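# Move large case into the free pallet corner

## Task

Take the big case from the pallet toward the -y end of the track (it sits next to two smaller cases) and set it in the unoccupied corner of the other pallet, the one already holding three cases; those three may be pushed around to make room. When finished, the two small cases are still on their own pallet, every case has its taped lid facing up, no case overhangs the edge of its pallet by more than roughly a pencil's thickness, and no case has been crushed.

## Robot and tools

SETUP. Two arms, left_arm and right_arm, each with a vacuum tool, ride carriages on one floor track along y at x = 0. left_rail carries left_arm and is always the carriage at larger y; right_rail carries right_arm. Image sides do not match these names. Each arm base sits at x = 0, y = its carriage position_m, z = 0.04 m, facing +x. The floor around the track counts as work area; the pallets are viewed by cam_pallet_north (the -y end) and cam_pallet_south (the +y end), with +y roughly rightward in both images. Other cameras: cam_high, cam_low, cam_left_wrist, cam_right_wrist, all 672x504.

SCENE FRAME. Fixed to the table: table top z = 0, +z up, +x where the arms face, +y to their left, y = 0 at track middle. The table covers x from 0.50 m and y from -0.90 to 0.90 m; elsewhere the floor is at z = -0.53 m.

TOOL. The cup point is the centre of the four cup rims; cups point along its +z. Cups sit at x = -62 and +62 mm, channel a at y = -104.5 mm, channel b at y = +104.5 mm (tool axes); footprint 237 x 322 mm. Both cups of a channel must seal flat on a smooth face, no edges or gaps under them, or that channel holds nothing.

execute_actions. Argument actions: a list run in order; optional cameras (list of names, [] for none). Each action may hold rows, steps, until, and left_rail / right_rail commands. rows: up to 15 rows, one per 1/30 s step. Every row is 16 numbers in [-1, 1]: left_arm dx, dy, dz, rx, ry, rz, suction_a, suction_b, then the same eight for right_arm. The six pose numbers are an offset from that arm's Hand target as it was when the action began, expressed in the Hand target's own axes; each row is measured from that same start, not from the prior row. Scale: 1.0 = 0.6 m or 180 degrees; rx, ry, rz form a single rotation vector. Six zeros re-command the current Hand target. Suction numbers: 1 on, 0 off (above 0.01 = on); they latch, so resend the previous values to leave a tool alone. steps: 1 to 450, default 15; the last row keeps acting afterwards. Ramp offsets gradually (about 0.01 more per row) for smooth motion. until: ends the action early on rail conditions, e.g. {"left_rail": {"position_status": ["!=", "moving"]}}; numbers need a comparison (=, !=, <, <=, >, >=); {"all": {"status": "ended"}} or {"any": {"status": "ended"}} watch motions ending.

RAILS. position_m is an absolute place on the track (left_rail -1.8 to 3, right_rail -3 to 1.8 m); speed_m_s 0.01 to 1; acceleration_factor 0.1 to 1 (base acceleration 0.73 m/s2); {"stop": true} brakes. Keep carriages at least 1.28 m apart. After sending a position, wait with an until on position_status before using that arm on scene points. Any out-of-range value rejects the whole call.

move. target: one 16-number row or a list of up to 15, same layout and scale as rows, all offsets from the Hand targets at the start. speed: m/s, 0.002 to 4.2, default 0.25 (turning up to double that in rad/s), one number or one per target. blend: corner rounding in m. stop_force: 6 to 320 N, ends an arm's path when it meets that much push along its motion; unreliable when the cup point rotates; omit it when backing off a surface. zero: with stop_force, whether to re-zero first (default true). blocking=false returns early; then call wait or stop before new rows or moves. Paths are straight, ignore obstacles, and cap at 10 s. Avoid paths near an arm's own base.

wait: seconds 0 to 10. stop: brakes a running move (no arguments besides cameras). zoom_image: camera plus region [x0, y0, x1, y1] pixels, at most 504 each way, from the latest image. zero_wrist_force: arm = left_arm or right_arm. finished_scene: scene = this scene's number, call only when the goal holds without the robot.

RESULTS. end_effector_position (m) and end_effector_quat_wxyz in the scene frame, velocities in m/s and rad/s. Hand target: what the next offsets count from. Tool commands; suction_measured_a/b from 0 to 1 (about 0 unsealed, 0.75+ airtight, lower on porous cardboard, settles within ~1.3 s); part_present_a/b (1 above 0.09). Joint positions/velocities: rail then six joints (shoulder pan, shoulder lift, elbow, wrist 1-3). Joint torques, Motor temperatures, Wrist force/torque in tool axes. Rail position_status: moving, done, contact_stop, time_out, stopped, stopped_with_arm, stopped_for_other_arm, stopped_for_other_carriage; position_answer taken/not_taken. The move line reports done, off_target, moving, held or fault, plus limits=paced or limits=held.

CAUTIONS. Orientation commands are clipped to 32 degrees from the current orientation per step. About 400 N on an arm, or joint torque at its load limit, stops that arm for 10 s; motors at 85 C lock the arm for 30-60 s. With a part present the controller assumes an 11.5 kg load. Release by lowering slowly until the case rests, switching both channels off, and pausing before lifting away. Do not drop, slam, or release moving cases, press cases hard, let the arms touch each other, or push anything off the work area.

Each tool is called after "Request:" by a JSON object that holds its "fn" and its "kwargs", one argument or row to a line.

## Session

Request:
{"fn": "execute_actions", "kwargs": {
  "actions": [],
  "cameras": ["cam_pallet_north","cam_pallet_south"]
}}

Request:
{"fn": "zoom_image", "kwargs": {
  "camera": "cam_pallet_south",
  "region": [110, 110, 400, 370]
}}

Request:
{"fn": "zoom_image", "kwargs": {
  "camera": "cam_pallet_north",
  "region": [270, 120, 560, 370]
}}

Scene clock: 0.00 s.
left_arm: end_effector_position=(+0.8500, +2.4627, +0.4400) suction_measured_a=0.00 part_present_a=0 suction_measured_b=0.01 part_present_b=0 end_effector_quat_wxyz=(+0.000, +0.000, +1.000, +0.000) | right_arm: end_effector_position=(+0.8500, -2.2189, +0.4400) suction_measured_a=0.00 part_present_a=0 suction_measured_b=0.00 part_present_b=0 end_effector_quat_wxyz=(+0.000, +0.000, +1.000, +0.000)
Joint positions: left_arm=[2.463 -0.239 -1.498 2.092 -2.165 -1.571 1.332] | right_arm=[-2.219 -0.239 -1.498 2.092 -2.165 -1.571 1.332]
Joint velocities: within noise
Joint torques (N m): no reading
Motor temperatures (°C): left_arm=[34 31 25 33 31 30] | right_arm=[24 24 30 32 33 31]
Wrist force (N): no reading
Wrist torque (N m): no reading
Wrist force, peak (N): no reading
Hand target: left_arm +0.8500, +2.4627, +0.4400; +0.000, +0.000, +1.000, +0.000 | right_arm +0.8500, -2.2189, +0.4400; +0.000, +0.000, +1.000, +0.000
Tool commands: left_gripper/suction_a=+0.0 left_gripper/suction_b=+0.0 right_gripper/suction_a=+0.0 right_gripper/suction_b=+0.0
left_rail: position_m=2.463 position_status=done
right_rail: position_m=-2.219 position_status=done
Images, in order (width x height): cam_pallet_north 672x504, cam_pallet_south 672x504.

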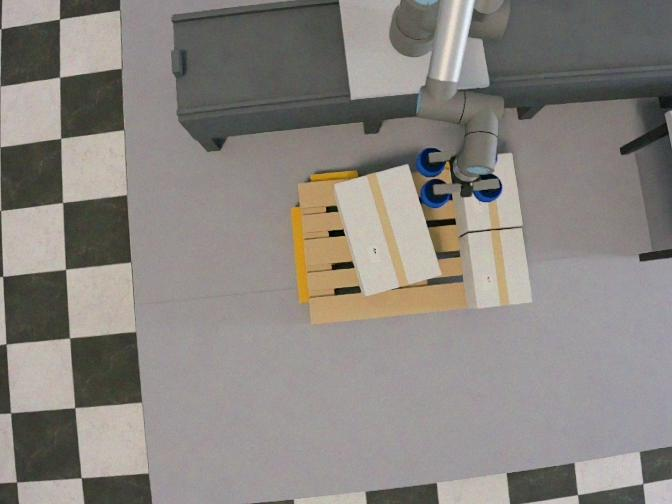

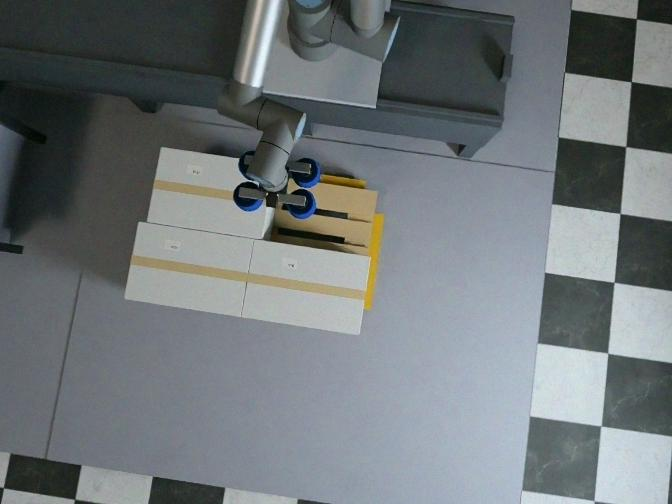

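Scaled by 1.738.

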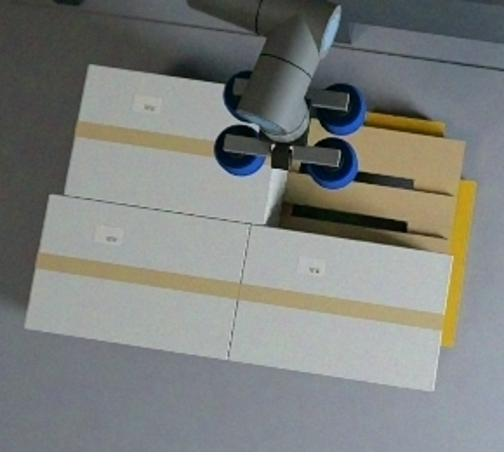

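Scaled by 1.738.

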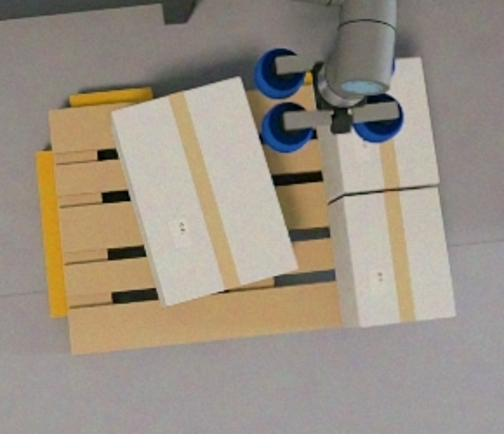

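Request:
{"fn": "move", "kwargs": {
  "target": [0.042,-0.69,0.717,0,0,0,0,0,-0.19,-0.397,0.717,0,0,-0.0572,0,0],
  "speed": 0.5,
  "cameras": ["cam_left_wrist","cam_right_wrist","cam_pallet_north","cam_pallet_south"]
}}

Request:
{"fn": "zoom_image", "kwargs": {
  "camera": "cam_pallet_south",
  "region": [110, 110, 400, 370]
}}

Request:
{"fn": "zoom_image", "kwargs": {
  "camera": "cam_pallet_north",
  "region": [270, 120, 560, 370]
}}

Scene clock: 2.97 s.
left_arm: end_effector_position=(+0.8247, +2.0489, +0.0101) suction_measured_a=0.00 part_present_a=0 suction_measured_b=0.01 part_present_b=0 end_effector_quat_wxyz=(+0.000, +0.000, +1.000, +0.000) | right_arm: end_effector_position=(+0.9639, -2.4570, +0.0101) suction_measured_a=0.00 part_present_a=0 suction_measured_b=0.00 part_present_b=0 end_effector_quat_wxyz=(+0.000, -0.090, +0.996, +0.000)
Joint positions: left_arm=[2.463 -0.685 -0.962 2.185 -2.794 -1.571 0.886] | right_arm=[-2.219 -0.446 -0.925 2.08 -2.726 -1.571 0.945]
Joint velocities: within noise
Joint torques (N m): left_arm=[-24.39 -157.49 -49.66 -14.03 4.88 -5.09] | right_arm=[-22.98 -166.36 -63.79 -14.29 5.93 -4.54]
Motor temperatures (°C): left_arm=[34 31 25 33 31 30] | right_arm=[24 24 30 32 33 31]
Wrist force (N): left_arm=[0.0 0.2 0.5] | right_arm=[-0.4 0.2 1.5]
Wrist torque (N m): left_arm=[0.08 0.06 0.02] | right_arm=[-0.01 -0.08 -0.06]
Wrist force, peak (N): left_arm=[1.0 -3.6 4.7] | right_arm=[-1.0 -1.8 4.7]
Hand target: left_arm +0.8248, +2.0487, +0.0098; +0.000, +0.000, +1.000, +0.000 | right_arm +0.9640, -2.4571, +0.0098; +0.000, -0.090, +0.996, +0.000
Off the commanded pose: left_arm 0.000 m, 0 deg | right_arm 0.000 m, 0 deg.
left_rail: position_m=2.463 position_status=done
right_rail: position_m=-2.219 position_status=done
move: done
Images, in order (width x height): cam_pallet_north 672x504, cam_pallet_south 672x504, cam_left_wrist 672x504, cam_right_wrist 672x504.

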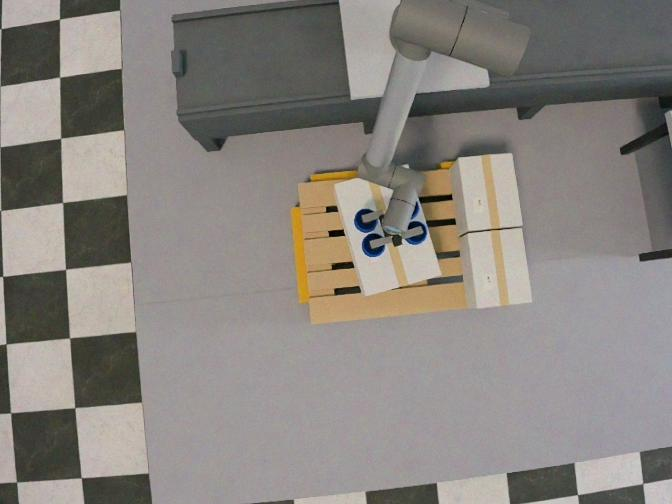

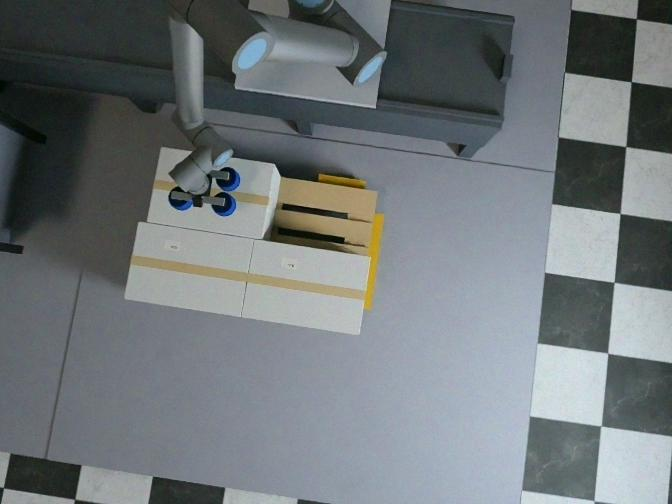

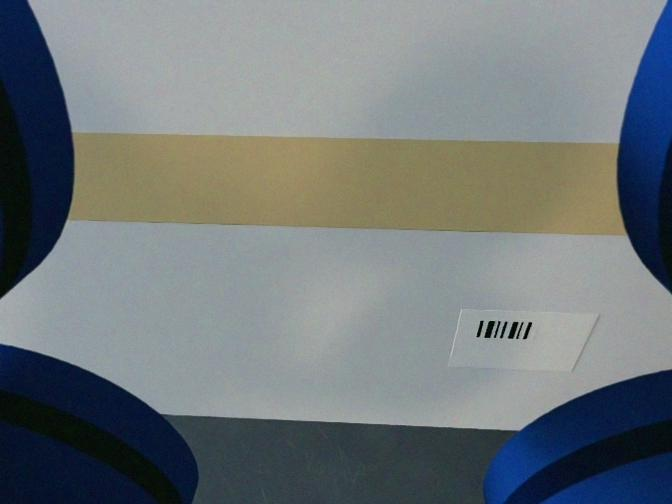

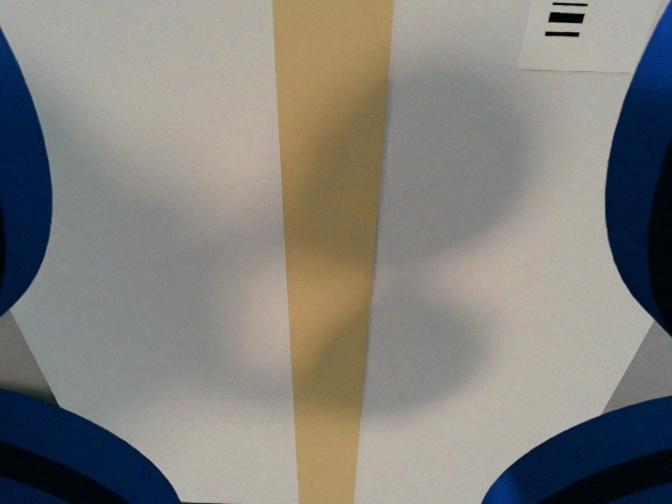

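Scaled by 1.738.

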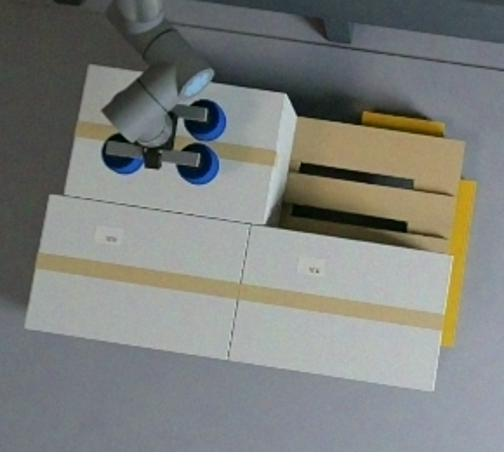

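Scaled by 1.738.

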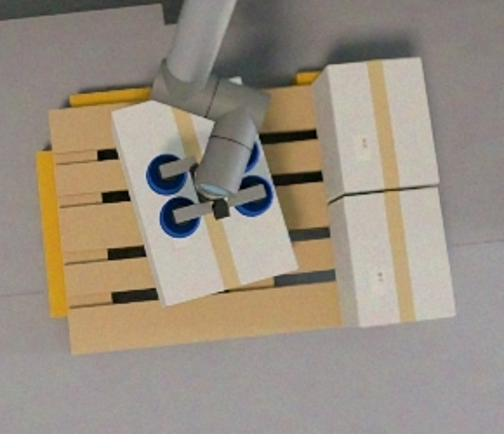

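Request:
{"fn": "move", "kwargs": {
  "target": [
    [0,0,0.142,0,0,0,0,0,0,0,0.142,0,0,0,0,0],
    [0,0,0.24,0,0,0,0,0,0,0,0.24,0,0,0,0,0]
  ],
  "speed": [0.2,0.035],
  "stop_force": 12,
  "cameras": []
}}

Request:
{"fn": "execute_actions", "kwargs": {
  "actions": [
    {"rows":[[0,0,0.006,0,0,0,1,1,0,0,0.006,0,0,0,1,1]],"steps":40}
  ],
  "cameras": []
}}

Scene clock: 6.00 s.
left_arm: end_effector_position=(+0.8247, +2.0487, -0.1044) suction_measured_a=0.00 part_present_a=0 suction_measured_b=0.01 part_present_b=0 end_effector_quat_wxyz=(+0.000, +0.000, +1.000, +0.000) | right_arm: end_effector_position=(+0.9639, -2.4571, -0.1091) suction_measured_a=0.00 part_present_a=0 suction_measured_b=0.00 part_present_b=0 end_effector_quat_wxyz=(+0.000, -0.090, +0.996, +0.000)
Joint positions: left_arm=[2.463 -0.685 -0.806 2.177 -2.942 -1.571 0.886] | right_arm=[-2.219 -0.446 -0.777 2.072 -2.866 -1.571 0.945]
Joint velocities: within noise
Joint torques (N m): left_arm=[12.93 -197.66 -16.42 -2.25 2.36 2.01] | right_arm=[16.54 -204.95 -20.94 -6.94 3.81 2.87]
Motor temperatures (°C): left_arm=[34 31 25 33 31 30] | right_arm=[24 24 30 32 33 31]
Wrist force (N): left_arm=[-0.4 2.7 -8.6] | right_arm=[1.3 1.3 -8.2]
Wrist torque (N m): left_arm=[0.67 0.22 0.16] | right_arm=[0.48 -0.37 0.08]
Wrist force, peak (N): left_arm=[1.2 4.4 -18.0] | right_arm=[4.8 2.8 -17.2]
Hand target: left_arm +0.8248, +2.0487, -0.1044; +0.000, +0.000, +1.000, +0.000 (not the last commanded pose) | right_arm +0.9640, -2.4571, -0.1091; +0.000, -0.090, +0.996, +0.000 (not the last commanded pose)
Off the commanded pose: left_arm 0.030 m, 0 deg | right_arm 0.025 m, 0 deg.
left_rail: position_m=2.463 position_status=done
right_rail: position_m=-2.219 position_status=done
move: contact (left_arm, right_arm); path passed 1 of 2 targets
No camera images: "cameras" was empty.

Scene clock: 7.53 s.
left_arm: end_effector_position=(+0.8247, +2.0487, -0.1081) suction_measured_a=0.86 part_present_a=1 suction_measured_b=0.90 part_present_b=1 end_effector_quat_wxyz=(+0.000, +0.000, +1.000, +0.000) | right_arm: end_effector_position=(+0.9639, -2.4571, -0.1127) suction_measured_a=0.88 part_present_a=1 suction_measured_b=0.86 part_present_b=1 end_effector_quat_wxyz=(+0.000, -0.090, +0.996, +0.000)
Joint positions: left_arm=[2.463 -0.685 -0.801 2.176 -2.946 -1.571 0.886] | right_arm=[-2.219 -0.446 -0.772 2.071 -2.87 -1.571 0.945]
Joint velocities: within noise
Joint torques (N m): left_arm=[-2.92 -282.69 -62.72 -30.42 -6.35 -3.26] | right_arm=[-17.97 -322.24 -84.93 -29.76 -8.09 -1.4]
Motor temperatures (°C): left_arm=[34 31 25 33 31 30] | right_arm=[24 24 30 32 33 31]
Wrist force (N): left_arm=[1.0 -0.4 6.6] | right_arm=[-1.0 0.3 28.3]
Wrist torque (N m): left_arm=[-0.52 -1.36 0.05] | right_arm=[0.33 -4.05 -0.04]
Wrist force, peak (N): left_arm=[3.7 5.8 100.3] | right_arm=[-14.4 -0.8 103.5]
Hand target: left_arm +0.8248, +2.0487, -0.1080; +0.000, +0.000, +1.000, +0.000 | right_arm +0.9640, -2.4571, -0.1127; +0.000, -0.090, +0.996, +0.000
Off the commanded pose: left_arm 0.000 m, 0 deg | right_arm 0.000 m, 0 deg.
left_rail: position_m=2.463 position_status=done
right_rail: position_m=-2.219 position_status=done
No camera images: "cameras" was empty.

Request:
{"fn": "move", "kwargs": {
  "target": [
    [0,0,-0.025,0,0,0,1,1,0,0,-0.583,0,0,0,1,1],
    [0,-0.075,-0.025,0,0,0,1,1,0,0,-0.93,0,0,-0.443,1,1]
  ],
  "speed": [0.3,0.5],
  "blend": [0.005,0],
  "cameras": ["cam_pallet_south","cam_pallet_north"]
}}

Request:
{"fn": "zoom_image", "kwargs": {
  "camera": "cam_pallet_south",
  "region": [110, 110, 400, 370]
}}

Scene clock: 11.30 s.
left_arm: end_effector_position=(+0.8247, +2.0037, -0.0930) suction_measured_a=0.86 part_present_a=1 suction_measured_b=0.90 part_present_b=1 end_effector_quat_wxyz=(+0.000, +0.000, +1.000, +0.000) | right_arm: end_effector_position=(+0.9639, -2.4571, +0.4453) suction_measured_a=0.88 part_present_a=1 suction_measured_b=0.86 part_present_b=1 end_effector_quat_wxyz=(+0.000, +0.707, -0.707, +0.000)
Joint positions: left_arm=[2.463 -0.722 -0.815 2.148 -2.904 -1.571 0.848] | right_arm=[-2.219 -0.446 -1.345 1.898 -2.124 -1.571 -0.446]
Joint velocities: within noise
Joint torques (N m): left_arm=[-29.75 -271.6 -75.86 -20.19 -3.91 -4.4] | right_arm=[-15.66 -280.98 -213.53 -31.65 2.15 -4.26]
Motor temperatures (°C): left_arm=[34 31 25 33 31 30] | right_arm=[24 24 30 32 33 31]
Wrist force (N): left_arm=[0.3 -0.9 4.8] | right_arm=[-0.4 -1.0 29.5]
Wrist torque (N m): left_arm=[-0.55 -1.31 0.05] | right_arm=[0.23 -4.12 -0.17]
Wrist force, peak (N): left_arm=[1.6 -0.1 8.0] | right_arm=[-0.3 0.9 52.3]
Hand target: left_arm +0.8248, +2.0037, -0.0930; +0.000, +0.000, +1.000, +0.000 | right_arm +0.9639, -2.4571, +0.4453; +0.000, +0.707, -0.707, +0.000
Off the commanded pose: left_arm 0.000 m, 0 deg | right_arm 0.000 m, 0 deg.
left_rail: position_m=2.463 position_status=done
right_rail: position_m=-2.219 position_status=done
move: done
Images, in order (width x height): cam_pallet_north 672x504, cam_pallet_south 672x504.

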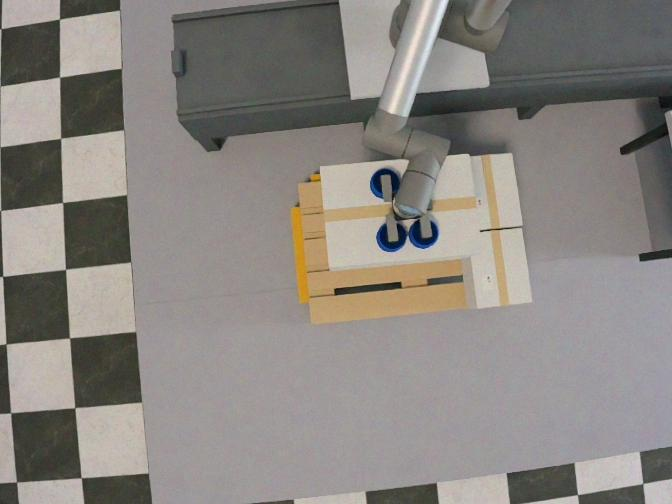

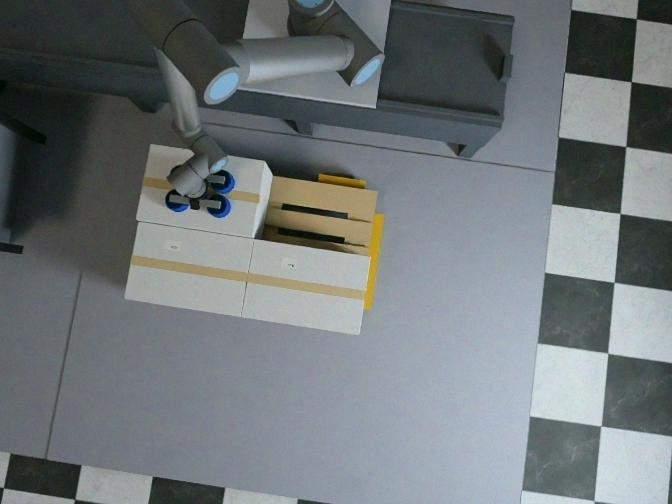

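Scaled by 1.738.

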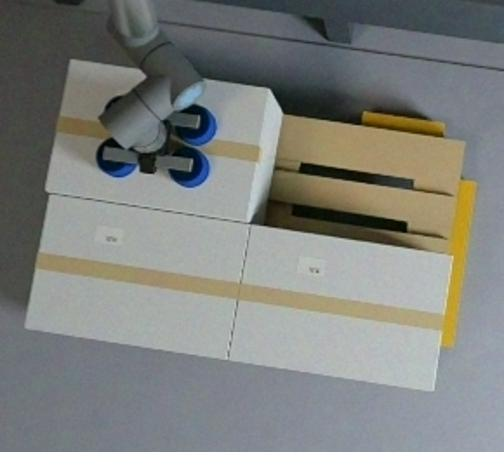

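Request:
{"fn": "execute_actions", "kwargs": {
  "actions": [
    {"right_rail":{"position_m":1.1},"rows":[[0,0,0.002,0,0,0,1,1,0,0,0,0,0,0,1,1],[0,0,0.004,0,0,0,1,1,0,0,0,0,0,0,1,1],[0,0,0.006,0,0,0,1,1,0,0,0,0,0,0,1,1],[0,0,0.008,0,0,0,1,1,0,0,0,0,0,0,1,1],[0,0,0.01,0,0,0,1,1,0,0,0,0,0,0,1,1],[0,0,0.012,0,0,0,1,1,0,0,0,0,0,0,1,1],[0,0,0.014,0,0,0,1,1,0,0,0,0,0,0,1,1],[0,0,0.016,0,0,0,1,1,0,0,0,0,0,0,1,1],[0,0,0.018,0,0,0,1,1,0,0,0,0,0,0,1,1],[0,0,0.02,0,0,0,1,1,0,0,0,0,0,0,1,1],[0,0,0.022,0,0,0,1,1,0,0,0,0,0,0,1,1],[0,0,0.024,0,0,0,1,1,0,0,0,0,0,0,1,1],[0,0,0.026,0,0,0,1,1,0,0,0,0,0,0,1,1],[0,0,0.028,0,0,0,1,1,0,0,0,0,0,0,1,1],[0,0,0.03,0,0,0,1,1,0,0,0,0,0,0,1,1]],"steps":16}
  ],
  "cameras": []
}}

Request:
{"fn": "move", "kwargs": {
  "target": [0,0,0.06,0,0,0,1,1,0,0,0,0,0,0,1,1],
  "speed": 0.012,
  "stop_force": 80,
  "cameras": []
}}

Request:
{"fn": "execute_actions", "kwargs": {
  "actions": [
    {"rows":[[0,0,0,0,0,0,0,0,0,0,0,0,0,0,1,1]],"steps":20}
  ],
  "cameras": []
}}

Request:
{"fn": "move", "kwargs": {
  "target": [
    [0,0,-0.3,0,0,0,0,0,0,0,0,0,0,0,1,1],
    [0.3,0.85,-0.95,0,0,0,0,0,0,0,0,0,0,0,1,1]
  ],
  "speed": [0.3,0.6],
  "blend": [0.06,0],
  "cameras": ["cam_pallet_south"]
}}

Request:
{"fn": "execute_actions", "kwargs": {
  "actions": [
    {"left_rail":{"position_m":3.0},"steps":2}
  ],
  "cameras": ["cam_pallet_south"]
}}

Request:
{"fn": "zoom_image", "kwargs": {
  "camera": "cam_pallet_south",
  "region": [110, 110, 400, 370]
}}

Scene clock: 15.53 s.
left_arm: end_effector_position=(+0.8247, +2.0037, -0.1110) suction_measured_a=0.86 part_present_a=1 suction_measured_b=0.90 part_present_b=1 end_effector_quat_wxyz=(+0.000, +0.000, +1.000, +0.000) | right_arm: end_effector_position=(+0.9639, +0.3342, +0.4454) suction_measured_a=0.88 part_present_a=1 suction_measured_b=0.86 part_present_b=1 end_effector_quat_wxyz=(+0.000, +0.707, -0.707, +0.000) end_effector_velocity=(+0.000, +0.879, +0.000) end_effector_angular_velocity=(+0.000, +0.001, +0.000)
Joint positions: left_arm=[2.463 -0.722 -0.791 2.145 -2.925 -1.571 0.848] | right_arm=[0.572 -0.446 -1.345 1.898 -2.124 -1.571 -0.447]
Joint velocities: left_arm=[within noise] | right_arm=[0.878 0 0 0 0.001 0 0]
Joint torques (N m): left_arm=[-25.93 -273.35 -58.74 -28.95 -0.21 -3.66] | right_arm=[-9.84 -270.79 -195.3 -37 -9.02 -2.53]
Motor temperatures (°C): left_arm=[34 31 25 33 31 30] | right_arm=[24 24 30 32 33 31]
Wrist force (N): left_arm=[0.6 -0.4 4.5] | right_arm=[-15.2 -1.2 29.7]
Wrist torque (N m): left_arm=[-0.50 -1.34 0.05] | right_arm=[0.25 -4.99 -0.13]
Wrist force, peak (N): left_arm=[1.3 -0.4 9.3] | right_arm=[20.2 1.3 29.6]
Hand target: left_arm +0.8248, +2.0037, -0.1110; +0.000, +0.000, +1.000, +0.000 | right_arm +0.9639, +0.3342, +0.4453; +0.000, +0.707, -0.707, +0.000
Off the commanded pose: left_arm 0.000 m, 0 deg | right_arm 0.000 m, 0 deg.
left_rail: position_m=2.463 position_status=done
right_rail: position_m=0.572 position_m_goal=1.100 position_status=moving position_answer=taken
not at rest: the robot was still moving 3 seconds after this call's last action.
No camera images: "cameras" was empty.

Scene clock: 17.67 s.
left_arm: end_effector_position=(+0.8248, +2.0036, -0.1215) suction_measured_a=0.86 part_present_a=1 suction_measured_b=0.90 part_present_b=1 end_effector_quat_wxyz=(+0.000, +0.000, +1.000, +0.000) | right_arm: end_effector_position=(+0.9639, +0.8618, +0.4454) suction_measured_a=0.88 part_present_a=1 suction_measured_b=0.86 part_present_b=1 end_effector_quat_wxyz=(+0.000, +0.707, -0.707, +0.000)
Joint positions: left_arm=[2.463 -0.722 -0.776 2.143 -2.937 -1.571 0.848] | right_arm=[1.1 -0.446 -1.345 1.898 -2.124 -1.571 -0.447]
Joint velocities: within noise
Joint torques (N m): left_arm=[-23.26 -245.74 -33.14 -7.87 12.81 -3.98] | right_arm=[-5.11 -259.05 -202.89 -35.08 -7 -1.69]
Motor temperatures (°C): left_arm=[34 31 25 33 31 30] | right_arm=[24 24 30 32 33 31]
Wrist force (N): left_arm=[-0.7 15.9 -74.0] | right_arm=[-3.2 -0.7 29.4]
Wrist torque (N m): left_arm=[16.72 8.85 1.80] | right_arm=[0.26 -3.73 -0.15]
Wrist force, peak (N): left_arm=[-2.4 23.2 -79.4] | right_arm=[-15.4 -0.7 29.9]
Hand target: left_arm +0.8248, +2.0036, -0.1215; +0.000, +0.000, +1.000, +0.000 (not the last commanded pose) | right_arm +0.9639, +0.8618, +0.4453; +0.000, +0.707, -0.707, +0.000
Off the commanded pose: left_arm 0.026 m, 0 deg | right_arm 0.000 m, 0 deg.
left_rail: position_m=2.463 position_status=done
right_rail: position_m=1.100 position_status=done
move: contact (left_arm)
No camera images: "cameras" was empty.

Scene clock: 18.53 s.
left_arm: end_effector_position=(+0.8248, +2.0036, -0.1214) suction_measured_a=0.00 part_present_a=0 suction_measured_b=0.01 part_present_b=0 end_effector_quat_wxyz=(+0.000, +0.000, +1.000, +0.000) | right_arm: end_effector_position=(+0.9639, +0.8618, +0.4453) suction_measured_a=0.88 part_present_a=1 suction_measured_b=0.86 part_present_b=1 end_effector_quat_wxyz=(+0.000, +0.707, -0.707, +0.000)
Joint positions: left_arm=[2.463 -0.722 -0.776 2.143 -2.937 -1.571 0.848] | right_arm=[1.1 -0.446 -1.345 1.898 -2.124 -1.571 -0.447]
Joint velocities: within noise
Joint torques (N m): left_arm=[-14.76 -132.58 -28.41 -5.78 -5.21 -3.41] | right_arm=[-6.8 -252.4 -204.48 -35.01 -5.6 -1.53]
Motor temperatures (°C): left_arm=[34 31 25 33 31 30] | right_arm=[24 24 30 32 33 31]
Wrist force (N): left_arm=[5.1 13.8 -77.9] | right_arm=[-2.9 -1.0 29.6]
Wrist torque (N m): left_arm=[1.77 0.70 0.26] | right_arm=[0.22 -3.79 -0.15]
Wrist force, peak (N): left_arm=[6.1 10.8 -79.0] | right_arm=[-3.1 -0.7 29.9]
Hand target: left_arm +0.8248, +2.0036, -0.1215; +0.000, +0.000, +1.000, +0.000 | right_arm +0.9639, +0.8618, +0.4453; +0.000, +0.707, -0.707, +0.000
Off the commanded pose: left_arm 0.000 m, 0 deg | right_arm 0.000 m, 0 deg.
left_rail: position_m=2.463 position_status=done
right_rail: position_m=1.100 position_status=done
No camera images: "cameras" was empty.

Scene clock: 21.13 s.
left_arm: end_effector_position=(+0.6448, +2.5136, +0.4482) suction_measured_a=0.00 part_present_a=0 suction_measured_b=0.01 part_present_b=0 end_effector_quat_wxyz=(+0.000, +0.000, +1.000, +0.000) | right_arm: end_effector_position=(+0.9639, +0.8618, +0.4454) suction_measured_a=0.88 part_present_a=1 suction_measured_b=0.86 part_present_b=1 end_effector_quat_wxyz=(+0.000, +0.707, -0.707, +0.000)
Joint positions: left_arm=[2.463 -0.237 -1.76 2.319 -2.13 -1.571 1.334] | right_arm=[1.1 -0.446 -1.345 1.898 -2.124 -1.571 -0.447]
Joint velocities: within noise
Joint torques (N m): left_arm=[34.46 -64.2 -95.29 -3.44 -5.66 2.49] | right_arm=[-10.56 -254.68 -208.19 -34.51 -2.93 -0.43]
Motor temperatures (°C): left_arm=[34 31 25 33 31 30] | right_arm=[24 24 30 32 33 31]
Wrist force (N): left_arm=[-3.0 -0.8 0.3] | right_arm=[-2.9 -0.9 29.8]
Wrist torque (N m): left_arm=[-0.13 0.41 0.01] | right_arm=[0.24 -3.79 -0.15]
Wrist force, peak (N): left_arm=[5.6 13.7 -77.3] | right_arm=[-3.1 -1.0 29.8]
Hand target: left_arm +0.6448, +2.5138, +0.4483; +0.000, +0.000, +1.000, +0.000 | right_arm +0.9639, +0.8618, +0.4453; +0.000, +0.707, -0.707, +0.000
Off the commanded pose: left_arm 0.000 m, 0 deg | right_arm 0.000 m, 0 deg.
left_rail: position_m=2.463 position_status=done
right_rail: position_m=1.100 position_status=done
move: done
Images, in order (width x height): cam_pallet_south 672x504.

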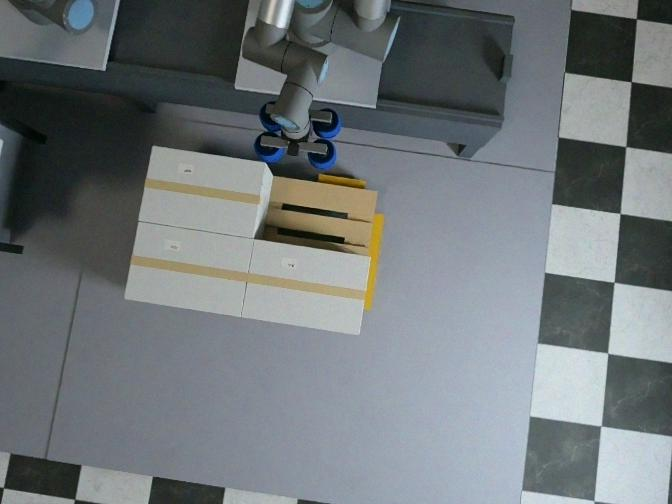

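Scene clock: 23.13 s.
left_arm: end_effector_position=(+0.6448, +3.0511, +0.4484) suction_measured_a=0.00 part_present_a=0 suction_measured_b=0.01 part_present_b=0 end_effector_quat_wxyz=(+0.000, +0.000, +1.000, +0.000) | right_arm: end_effector_position=(+0.9639, +0.8618, +0.4454) suction_measured_a=0.88 part_present_a=1 suction_measured_b=0.86 part_present_b=1 end_effector_quat_wxyz=(+0.000, +0.707, -0.707, +0.000)
Joint positions: left_arm=[3 -0.237 -1.76 2.319 -2.13 -1.571 1.334] | right_arm=[1.1 -0.446 -1.345 1.898 -2.124 -1.571 -0.447]
Joint velocities: within noise
Joint torques (N m): left_arm=[3.35 -49.45 -83.67 -4.38 -2.27 2.74] | right_arm=[-5.61 -251.54 -209.28 -33.77 -0.64 0.72]
Motor temperatures (°C): left_arm=[34 31 25 33 31 30] | right_arm=[24 24 30 32 33 31]
Wrist force (N): left_arm=[-3.0 -0.6 0.2] | right_arm=[-3.1 -0.7 29.6]
Wrist torque (N m): left_arm=[-0.10 0.41 0.01] | right_arm=[0.27 -3.77 -0.15]
Wrist force, peak (N): left_arm=[-3.7 -3.3 -0.2] | right_arm=[-2.8 -0.8 29.8]
Hand target: left_arm +0.6448, +3.0511, +0.4483; +0.000, +0.000, +1.000, +0.000 | right_arm +0.9639, +0.8618, +0.4453; +0.000, +0.707, -0.707, +0.000
Tool commands: left_gripper/suction_a=+0.0 left_gripper/suction_b=+0.0 right_gripper/suction_a=+1.0 right_gripper/suction_b=+1.0
Off the commanded pose: left_arm 0.000 m, 0 deg | right_arm 0.000 m, 0 deg.
left_rail: position_m=3.000 position_status=done
right_rail: position_m=1.100 position_status=done
Images, in order (width x height): cam_pallet_south 672x504.

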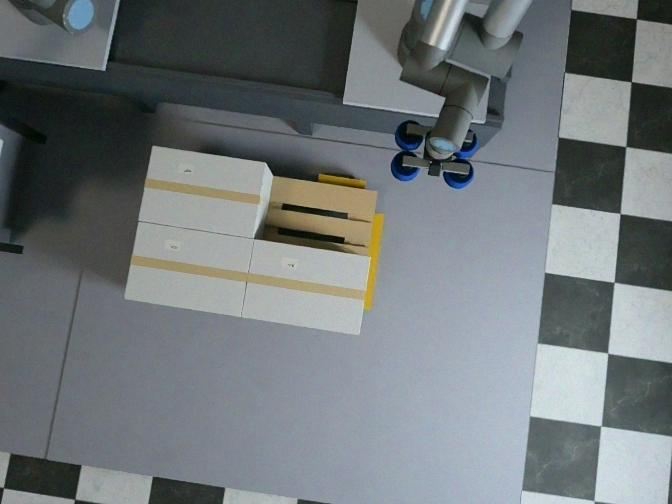

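Scaled by 1.738.

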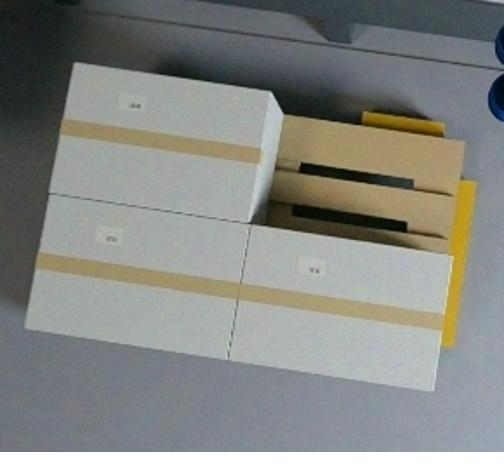

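Request:
{"fn": "execute_actions", "kwargs": {
  "actions": [
    {"rows":[[0,0.6,-0.08,0,0,0,0,0,0,0,0,0,0,0,1,1]],"steps":45},
    {"right_rail":{"position_m":1.7},"steps":120,"until":{"right_rail":{"position_status":["!=","moving"]}}}
  ],
  "cameras": ["cam_pallet_south"]
}}

Scene clock: 27.37 s.
left_arm: end_effector_position=(+0.6448, +3.4111, +0.4962) suction_measured_a=0.00 part_present_a=0 suction_measured_b=0.01 part_present_b=0 end_effector_quat_wxyz=(+0.000, +0.000, +1.000, +0.000) | right_arm: end_effector_position=(+0.9639, +1.4618, +0.4454) suction_measured_a=0.88 part_present_a=1 suction_measured_b=0.86 part_present_b=1 end_effector_quat_wxyz=(+0.000, +0.707, -0.707, +0.000)
Joint positions: left_arm=[3 0.302 -1.64 2.144 -2.075 -1.571 1.873] | right_arm=[1.7 -0.446 -1.345 1.898 -2.124 -1.571 -0.447]
Joint velocities: within noise
Joint torques (N m): left_arm=[31.33 -61.22 -87.27 -4.56 -5.23 2.33] | right_arm=[-17.97 -250.59 -191.52 -38.14 -4 0.86]
Motor temperatures (°C): left_arm=[34 31 25 33 31 30] | right_arm=[24 24 30 32 33 31]
Wrist force (N): left_arm=[-2.8 -1.4 0.4] | right_arm=[-1.4 -1.0 32.7]
Wrist torque (N m): left_arm=[-0.16 0.41 -0.02] | right_arm=[0.19 -3.97 -0.16]
Wrist force, peak (N): left_arm=[-4.7 -27.0 6.0] | right_arm=[-19.6 -2.0 33.3]
Hand target: left_arm +0.6448, +3.4111, +0.4962; +0.000, +0.000, +1.000, +0.000 | right_arm +0.9639, +1.4618, +0.4453; +0.000, +0.707, -0.707, +0.000
Off the commanded pose: left_arm 0.000 m, 0 deg | right_arm 0.000 m, 0 deg.
left_rail: position_m=3.000 position_status=done
right_rail: position_m=1.700 position_status=done
Images, in order (width x height): cam_pallet_south 672x504.

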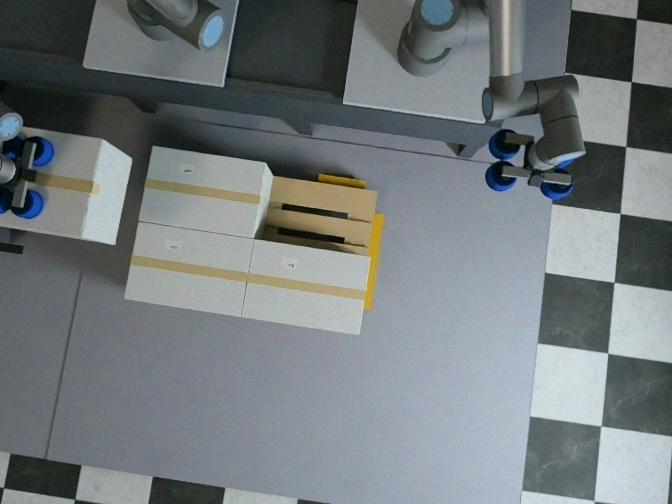

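Request:
{"fn": "move", "kwargs": {
  "target": [0,0,0,0,0,0,0,0,-0.98,0.2,0,0,0,0,1,1],
  "speed": 0.5,
  "cameras": []
}}

Request:
{"fn": "move", "kwargs": {
  "target": [0,0,0,0,0,0,0,0,-0.967,0.07,0.28,0,0,0,1,1],
  "speed": 0.4,
  "cameras": ["cam_pallet_south"]
}}

Request:
{"fn": "zoom_image", "kwargs": {
  "camera": "cam_pallet_south",
  "region": [90, 110, 430, 365]
}}

Scene clock: 29.63 s.
left_arm: end_effector_position=(+0.6448, +3.4111, +0.4962) suction_measured_a=0.00 part_present_a=0 suction_measured_b=0.01 part_present_b=0 end_effector_quat_wxyz=(+0.000, +0.000, +1.000, +0.000) | right_arm: end_effector_position=(+0.8436, +2.0495, +0.4453) suction_measured_a=0.88 part_present_a=1 suction_measured_b=0.86 part_present_b=1 end_effector_quat_wxyz=(+0.000, +0.707, -0.707, +0.000)
Joint positions: left_arm=[3 0.302 -1.64 2.144 -2.075 -1.571 1.873] | right_arm=[1.7 0.171 -1.431 2.006 -2.146 -1.571 0.17]
Joint velocities: within noise
Joint torques (N m): left_arm=[30.07 -65.68 -78.77 -5.34 -4.59 2.57] | right_arm=[31.62 -208.38 -207.61 -29.84 -10 5.03]
Motor temperatures (°C): left_arm=[34 31 25 33 31 30] | right_arm=[24 24 30 32 33 31]
Wrist force (N): left_arm=[-3.0 -1.1 0.0] | right_arm=[-1.5 -1.5 32.6]
Wrist torque (N m): left_arm=[-0.12 0.43 -0.02] | right_arm=[0.16 -4.14 -0.07]
Wrist force, peak (N): left_arm=[-3.7 -1.6 -0.3] | right_arm=[-33.7 6.9 32.3]
Hand target: left_arm +0.6448, +3.4111, +0.4962; +0.000, +0.000, +1.000, +0.000 | right_arm +0.8436, +2.0498, +0.4453; +0.000, +0.707, -0.707, +0.000
Off the commanded pose: left_arm 0.000 m, 0 deg | right_arm 0.000 m, 0 deg.
left_rail: position_m=3.000 position_status=done
right_rail: position_m=1.700 position_status=done
move: done
No camera images: "cameras" was empty.

Scene clock: 31.97 s.
left_arm: end_effector_position=(+0.6448, +3.4111, +0.4962) suction_measured_a=0.00 part_present_a=0 suction_measured_b=0.01 part_present_b=0 end_effector_quat_wxyz=(+0.000, +0.000, +1.000, +0.000) | right_arm: end_effector_position=(+0.8012, +2.6296, +0.2774) suction_measured_a=0.88 part_present_a=1 suction_measured_b=0.86 part_present_b=1 end_effector_quat_wxyz=(+0.000, +0.707, -0.707, +0.000)
Joint positions: left_arm=[3 0.302 -1.64 2.144 -2.075 -1.571 1.873] | right_arm=[1.7 0.695 -0.998 1.638 -2.211 -1.571 0.694]
Joint velocities: within noise
Joint torques (N m): left_arm=[28.24 -60.46 -78.57 -6.79 -4.49 2.48] | right_arm=[34.73 -334.38 -200.31 -27.68 -8.26 5.74]
Motor temperatures (°C): left_arm=[34 31 25 33 31 30] | right_arm=[24 24 30 32 33 31]
Wrist force (N): left_arm=[-3.2 -0.9 -0.1] | right_arm=[-1.3 -0.4 32.5]
Wrist torque (N m): left_arm=[-0.10 0.46 -0.01] | right_arm=[0.39 -4.09 -0.04]
Wrist force, peak (N): left_arm=[-3.6 -1.4 0.2] | right_arm=[-25.9 2.8 41.8]
Hand target: left_arm +0.6448, +3.4111, +0.4962; +0.000, +0.000, +1.000, +0.000 | right_arm +0.8013, +2.6299, +0.2773; +0.000, +0.707, -0.707, +0.000
Off the commanded pose: left_arm 0.000 m, 0 deg | right_arm 0.000 m, 0 deg.
left_rail: position_m=3.000 position_status=done
right_rail: position_m=1.700 position_status=done
move: done
Images, in order (width x height): cam_pallet_south 672x504.

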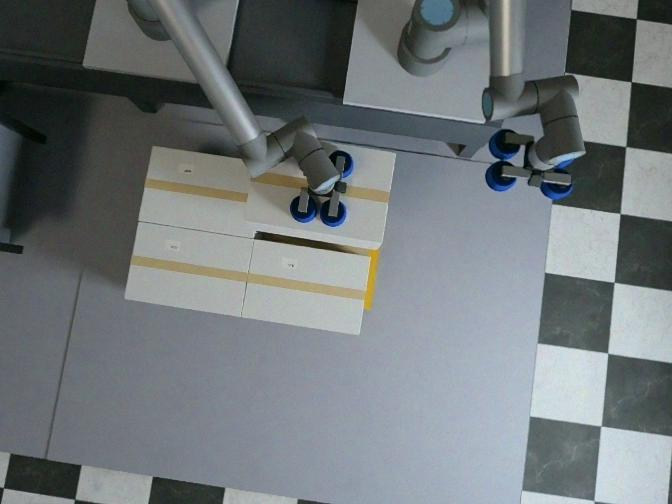

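Scaled by 1.482.

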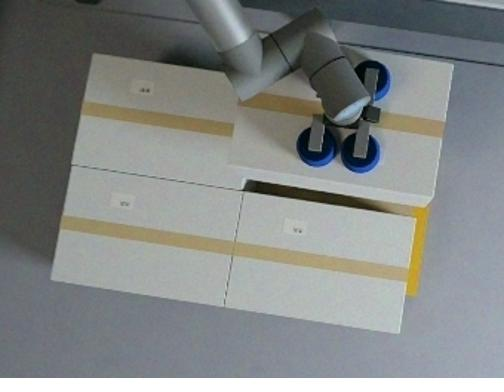

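Request:
{"fn": "move", "kwargs": {
  "target": [0,0,0,0,0,0,0,0,0,0,0.572,0,0,0,1,1],
  "speed": 0.14,
  "stop_force": 40,
  "cameras": ["cam_pallet_south"]
}}

Request:
{"fn": "move", "kwargs": {
  "target": [0,0,0,0,0,0,0,0,0.1,0,0,0,0,0,1,1],
  "speed": 0.025,
  "stop_force": 18,
  "cameras": ["cam_pallet_south"]
}}

Request:
{"fn": "zoom_image", "kwargs": {
  "camera": "cam_pallet_south",
  "region": [90, 110, 430, 365]
}}

Scene clock: 36.03 s.
left_arm: end_effector_position=(+0.6448, +3.4111, +0.4962) suction_measured_a=0.00 part_present_a=0 suction_measured_b=0.01 part_present_b=0 end_effector_quat_wxyz=(+0.000, +0.000, +1.000, +0.000) | right_arm: end_effector_position=(+0.8013, +2.6299, -0.0659) suction_measured_a=0.88 part_present_a=1 suction_measured_b=0.86 part_present_b=1 end_effector_quat_wxyz=(+0.000, +0.707, -0.707, +0.000)
Joint positions: left_arm=[3 0.302 -1.64 2.144 -2.075 -1.571 1.873] | right_arm=[1.7 0.695 -0.705 1.703 -2.569 -1.571 0.694]
Joint velocities: within noise
Joint torques (N m): left_arm=[26.85 -65.64 -80.06 -8.48 -4.12 2.18] | right_arm=[25.77 -368.17 -144.47 -33.83 -5.08 5.15]
Motor temperatures (°C): left_arm=[34 31 25 33 31 30] | right_arm=[24 24 30 32 33 31]
Wrist force (N): left_arm=[-3.4 -0.8 0.2] | right_arm=[-1.4 -0.3 32.4]
Wrist torque (N m): left_arm=[-0.08 0.49 -0.02] | right_arm=[0.30 -4.06 -0.06]
Wrist force, peak (N): left_arm=[-3.6 -1.2 0.7] | right_arm=[0.0 1.3 51.3]
Hand target: left_arm +0.6448, +3.4111, +0.4962; +0.000, +0.000, +1.000, +0.000 | right_arm +0.8013, +2.6299, -0.0659; +0.000, +0.707, -0.707, +0.000
Off the commanded pose: left_arm 0.000 m, 0 deg | right_arm 0.000 m, 0 deg.
left_rail: position_m=3.000 position_status=done
right_rail: position_m=1.700 position_status=done
move: done
Images, in order (width x height): cam_pallet_south 672x504.

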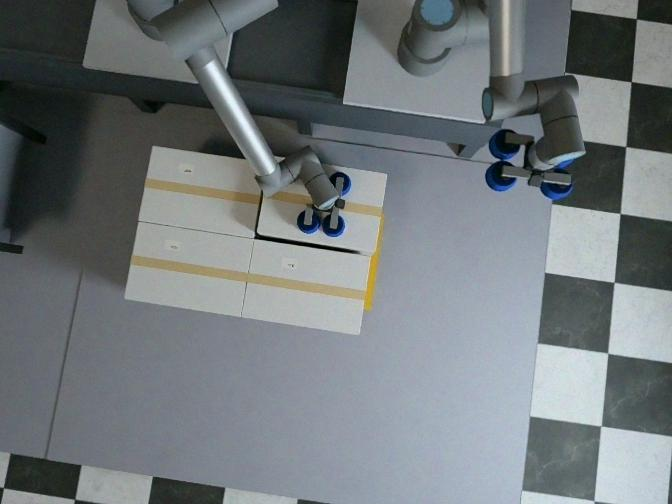

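Scene clock: 38.40 s.
left_arm: end_effector_position=(+0.6448, +3.4111, +0.4962) suction_measured_a=0.00 part_present_a=0 suction_measured_b=0.01 part_present_b=0 end_effector_quat_wxyz=(+0.000, +0.000, +1.000, +0.000) | right_arm: end_effector_position=(+0.8013, +2.6078, -0.0659) suction_measured_a=0.88 part_present_a=1 suction_measured_b=0.86 part_present_b=1 end_effector_quat_wxyz=(+0.000, +0.707, -0.707, +0.000)
Joint positions: left_arm=[3 0.302 -1.64 2.144 -2.075 -1.571 1.873] | right_arm=[1.7 0.681 -0.715 1.731 -2.586 -1.571 0.68]
Joint velocities: within noise
Joint torques (N m): left_arm=[28.47 -68.15 -80.16 -9.45 -3.95 2.44] | right_arm=[29.23 -357.32 -141.29 -30.96 -5.24 3.56]
Motor temperatures (°C): left_arm=[34 31 25 33 31 30] | right_arm=[24 24 30 32 33 31]
Wrist force (N): left_arm=[-3.5 -0.9 0.8] | right_arm=[-1.0 -0.3 32.1]
Wrist torque (N m): left_arm=[-0.08 0.50 -0.02] | right_arm=[0.30 -4.09 -0.05]
Wrist force, peak (N): left_arm=[-3.7 -1.6 0.1] | right_arm=[-29.9 3.8 31.5]
Hand target: left_arm +0.6448, +3.4111, +0.4962; +0.000, +0.000, +1.000, +0.000 | right_arm +0.8013, +2.6078, -0.0659; +0.000, +0.707, -0.707, +0.000 (not the last commanded pose)
Off the commanded pose: left_arm 0.000 m, 0 deg | right_arm 0.038 m, 0 deg.
left_rail: position_m=3.000 position_status=done
right_rail: position_m=1.700 position_status=done
move: contact (right_arm)
Images, in order (width x height): cam_pallet_south 672x504.

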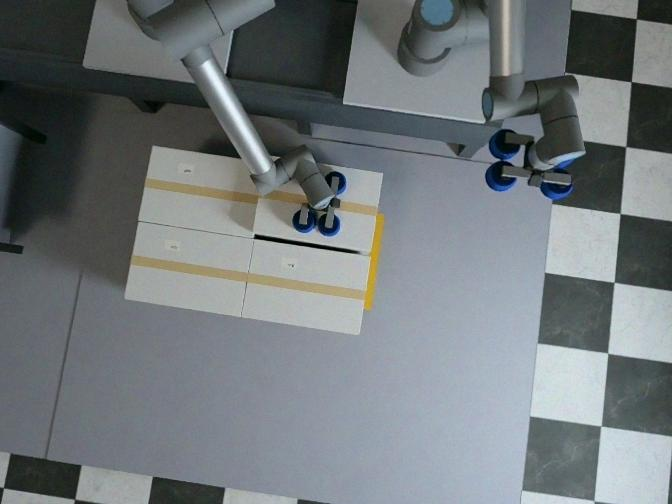

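Scaled by 1.482.

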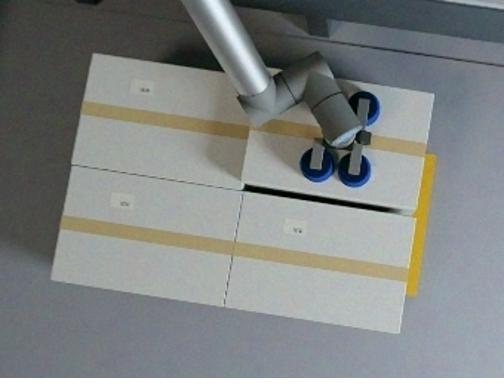

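Request:
{"fn": "move", "kwargs": {
  "target": [0,0,0,0,0,0,0,0,-0.003,-0.06,0,0,0,0,1,1],
  "speed": 0.025,
  "stop_force": 16,
  "cameras": ["cam_pallet_south"]
}}

Request:
{"fn": "zoom_image", "kwargs": {
  "camera": "cam_pallet_south",
  "region": [230, 140, 400, 268]
}}

Scene clock: 40.97 s.
left_arm: end_effector_position=(+0.6448, +3.4111, +0.4962) suction_measured_a=0.00 part_present_a=0 suction_measured_b=0.01 part_present_b=0 end_effector_quat_wxyz=(+0.000, +0.000, +1.000, +0.000) | right_arm: end_effector_position=(+0.8237, +2.6089, -0.0659) suction_measured_a=0.88 part_present_a=1 suction_measured_b=0.86 part_present_b=1 end_effector_quat_wxyz=(+0.000, +0.707, -0.707, +0.000)
Joint positions: left_arm=[3 0.302 -1.64 2.144 -2.075 -1.571 1.873] | right_arm=[1.7 0.67 -0.705 1.704 -2.57 -1.571 0.669]
Joint velocities: within noise
Joint torques (N m): left_arm=[24.7 -69.14 -82.93 -10.83 -3.55 1.86] | right_arm=[31.8 -402.56 -120.27 -33.05 -7.04 3.32]
Motor temperatures (°C): left_arm=[34 31 25 33 31 30] | right_arm=[24 24 30 32 33 31]
Wrist force (N): left_arm=[-2.9 -1.1 0.1] | right_arm=[-1.0 0.0 32.7]
Wrist torque (N m): left_arm=[-0.11 0.43 -0.03] | right_arm=[0.19 -4.05 -0.15]
Wrist force, peak (N): left_arm=[-3.7 -1.2 0.3] | right_arm=[-5.6 21.1 32.2]
Hand target: left_arm +0.6448, +3.4111, +0.4962; +0.000, +0.000, +1.000, +0.000 | right_arm +0.8237, +2.6089, -0.0659; +0.000, +0.707, -0.707, +0.000 (not the last commanded pose)
Off the commanded pose: left_arm 0.000 m, 0 deg | right_arm 0.014 m, 0 deg.
left_rail: position_m=3.000 position_status=done
right_rail: position_m=1.700 position_status=done
move: contact (right_arm)
Images, in order (width x height): cam_pallet_south 672x504.

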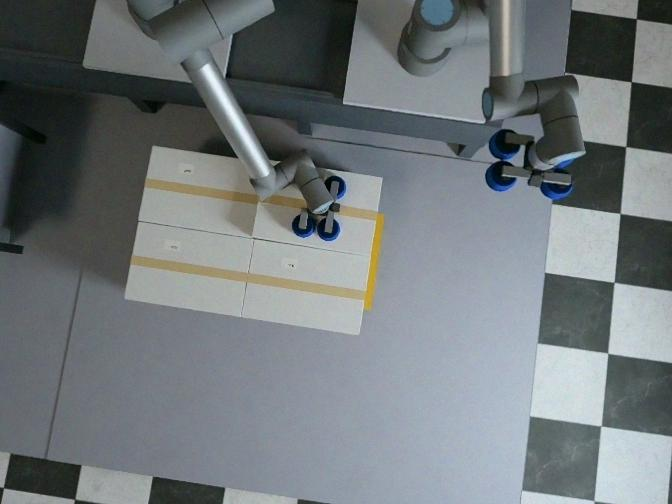

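Scaled by 2.965.

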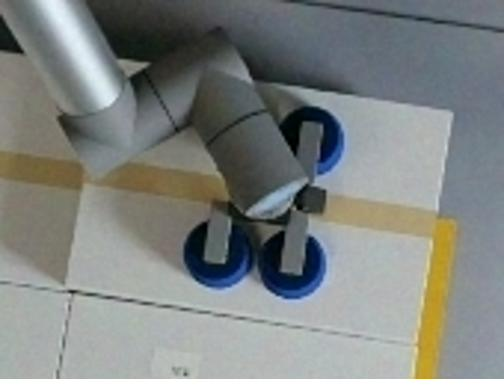

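Request:
{"fn": "move", "kwargs": {
  "target": [0,0,0,0,0,0,0,0,0.001,0.003,0.05,0,0,0,1,1],
  "speed": 0.05,
  "cameras": []
}}

Request:
{"fn": "move", "kwargs": {
  "target": [0,0,0,0,0,0,0,0,0,0,0.06,0,0,0,1,1],
  "speed": 0.015,
  "stop_force": 80,
  "cameras": ["cam_pallet_south"]
}}

Request:
{"fn": "zoom_image", "kwargs": {
  "camera": "cam_pallet_south",
  "region": [230, 140, 400, 268]
}}

Scene clock: 42.27 s.
left_arm: end_effector_position=(+0.6448, +3.4111, +0.4962) suction_measured_a=0.00 part_present_a=0 suction_measured_b=0.01 part_present_b=0 end_effector_quat_wxyz=(+0.000, +0.000, +1.000, +0.000) | right_arm: end_effector_position=(+0.8219, +2.6083, -0.0956) suction_measured_a=0.88 part_present_a=1 suction_measured_b=0.86 part_present_b=1 end_effector_quat_wxyz=(+0.000, +0.707, -0.707, +0.000)
Joint positions: left_arm=[3 0.302 -1.64 2.144 -2.075 -1.571 1.873] | right_arm=[1.7 0.67 -0.677 1.704 -2.598 -1.571 0.67]
Joint velocities: within noise
Joint torques (N m): left_arm=[25.63 -68.87 -80.94 -11.28 -3.02 2.31] | right_arm=[29.87 -366.27 -141.85 -34.37 -3.59 4.88]
Motor temperatures (°C): left_arm=[34 31 25 33 31 30] | right_arm=[24 24 30 32 33 31]
Wrist force (N): left_arm=[-2.9 -1.2 0.1] | right_arm=[-1.1 -0.6 32.0]
Wrist torque (N m): left_arm=[-0.13 0.43 -0.02] | right_arm=[0.32 -4.09 -0.06]
Wrist force, peak (N): left_arm=[-3.6 -1.3 0.2] | right_arm=[-0.3 0.7 38.7]
Hand target: left_arm +0.6448, +3.4111, +0.4962; +0.000, +0.000, +1.000, +0.000 | right_arm +0.8219, +2.6083, -0.0959; +0.000, +0.707, -0.707, +0.000
Off the commanded pose: left_arm 0.000 m, 0 deg | right_arm 0.000 m, 0 deg.
left_rail: position_m=3.000 position_status=done
right_rail: position_m=1.700 position_status=done
move: done
No camera images: "cameras" was empty.

Scene clock: 45.13 s.
left_arm: end_effector_position=(+0.6448, +3.4111, +0.4962) suction_measured_a=0.00 part_present_a=0 suction_measured_b=0.01 part_present_b=0 end_effector_quat_wxyz=(+0.000, +0.000, +1.000, +0.000) | right_arm: end_effector_position=(+0.8221, +2.6085, -0.1198) suction_measured_a=0.88 part_present_a=1 suction_measured_b=0.86 part_present_b=1 end_effector_quat_wxyz=(+0.000, +0.707, -0.707, +0.000)
Joint positions: left_arm=[3 0.302 -1.64 2.144 -2.075 -1.571 1.873] | right_arm=[1.7 0.67 -0.652 1.7 -2.619 -1.571 0.67]
Joint velocities: within noise
Joint torques (N m): left_arm=[25 -66.83 -82.05 -12.93 -3.24 1.83] | right_arm=[27.81 -331.05 -88.43 -25.64 -3.08 5]
Motor temperatures (°C): left_arm=[34 31 25 33 31 30] | right_arm=[24 24 30 32 33 31]
Wrist force (N): left_arm=[-3.2 -0.9 -0.1] | right_arm=[9.8 12.9 -44.6]
Wrist torque (N m): left_arm=[-0.09 0.46 -0.02] | right_arm=[-5.12 -5.31 -0.14]
Wrist force, peak (N): left_arm=[-3.8 -0.8 0.4] | right_arm=[19.3 21.9 -57.6]
Hand target: left_arm +0.6448, +3.4111, +0.4962; +0.000, +0.000, +1.000, +0.000 | right_arm +0.8220, +2.6084, -0.1198; +0.000, +0.707, -0.707, +0.000 (not the last commanded pose)
Off the commanded pose: left_arm 0.000 m, 0 deg | right_arm 0.012 m, 0 deg.
left_rail: position_m=3.000 position_status=done
right_rail: position_m=1.700 position_status=done
move: contact (right_arm)
Images, in order (width x height): cam_pallet_south 672x504.

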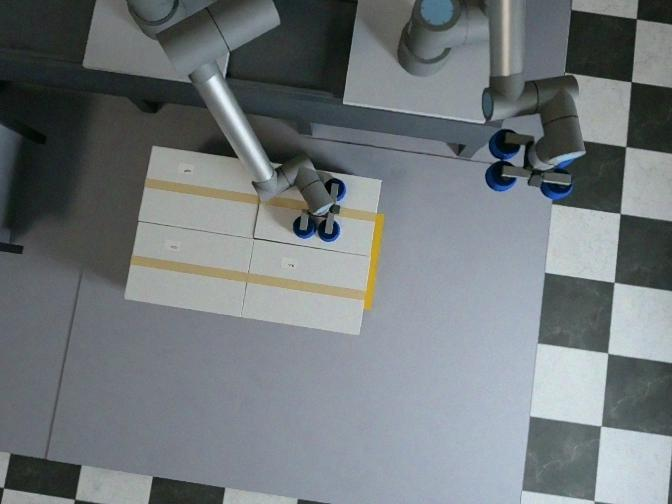

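Scaled by 2.965.

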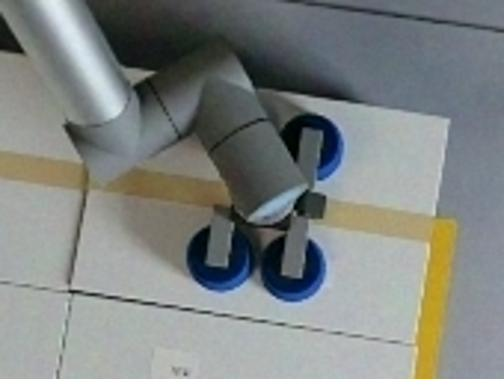

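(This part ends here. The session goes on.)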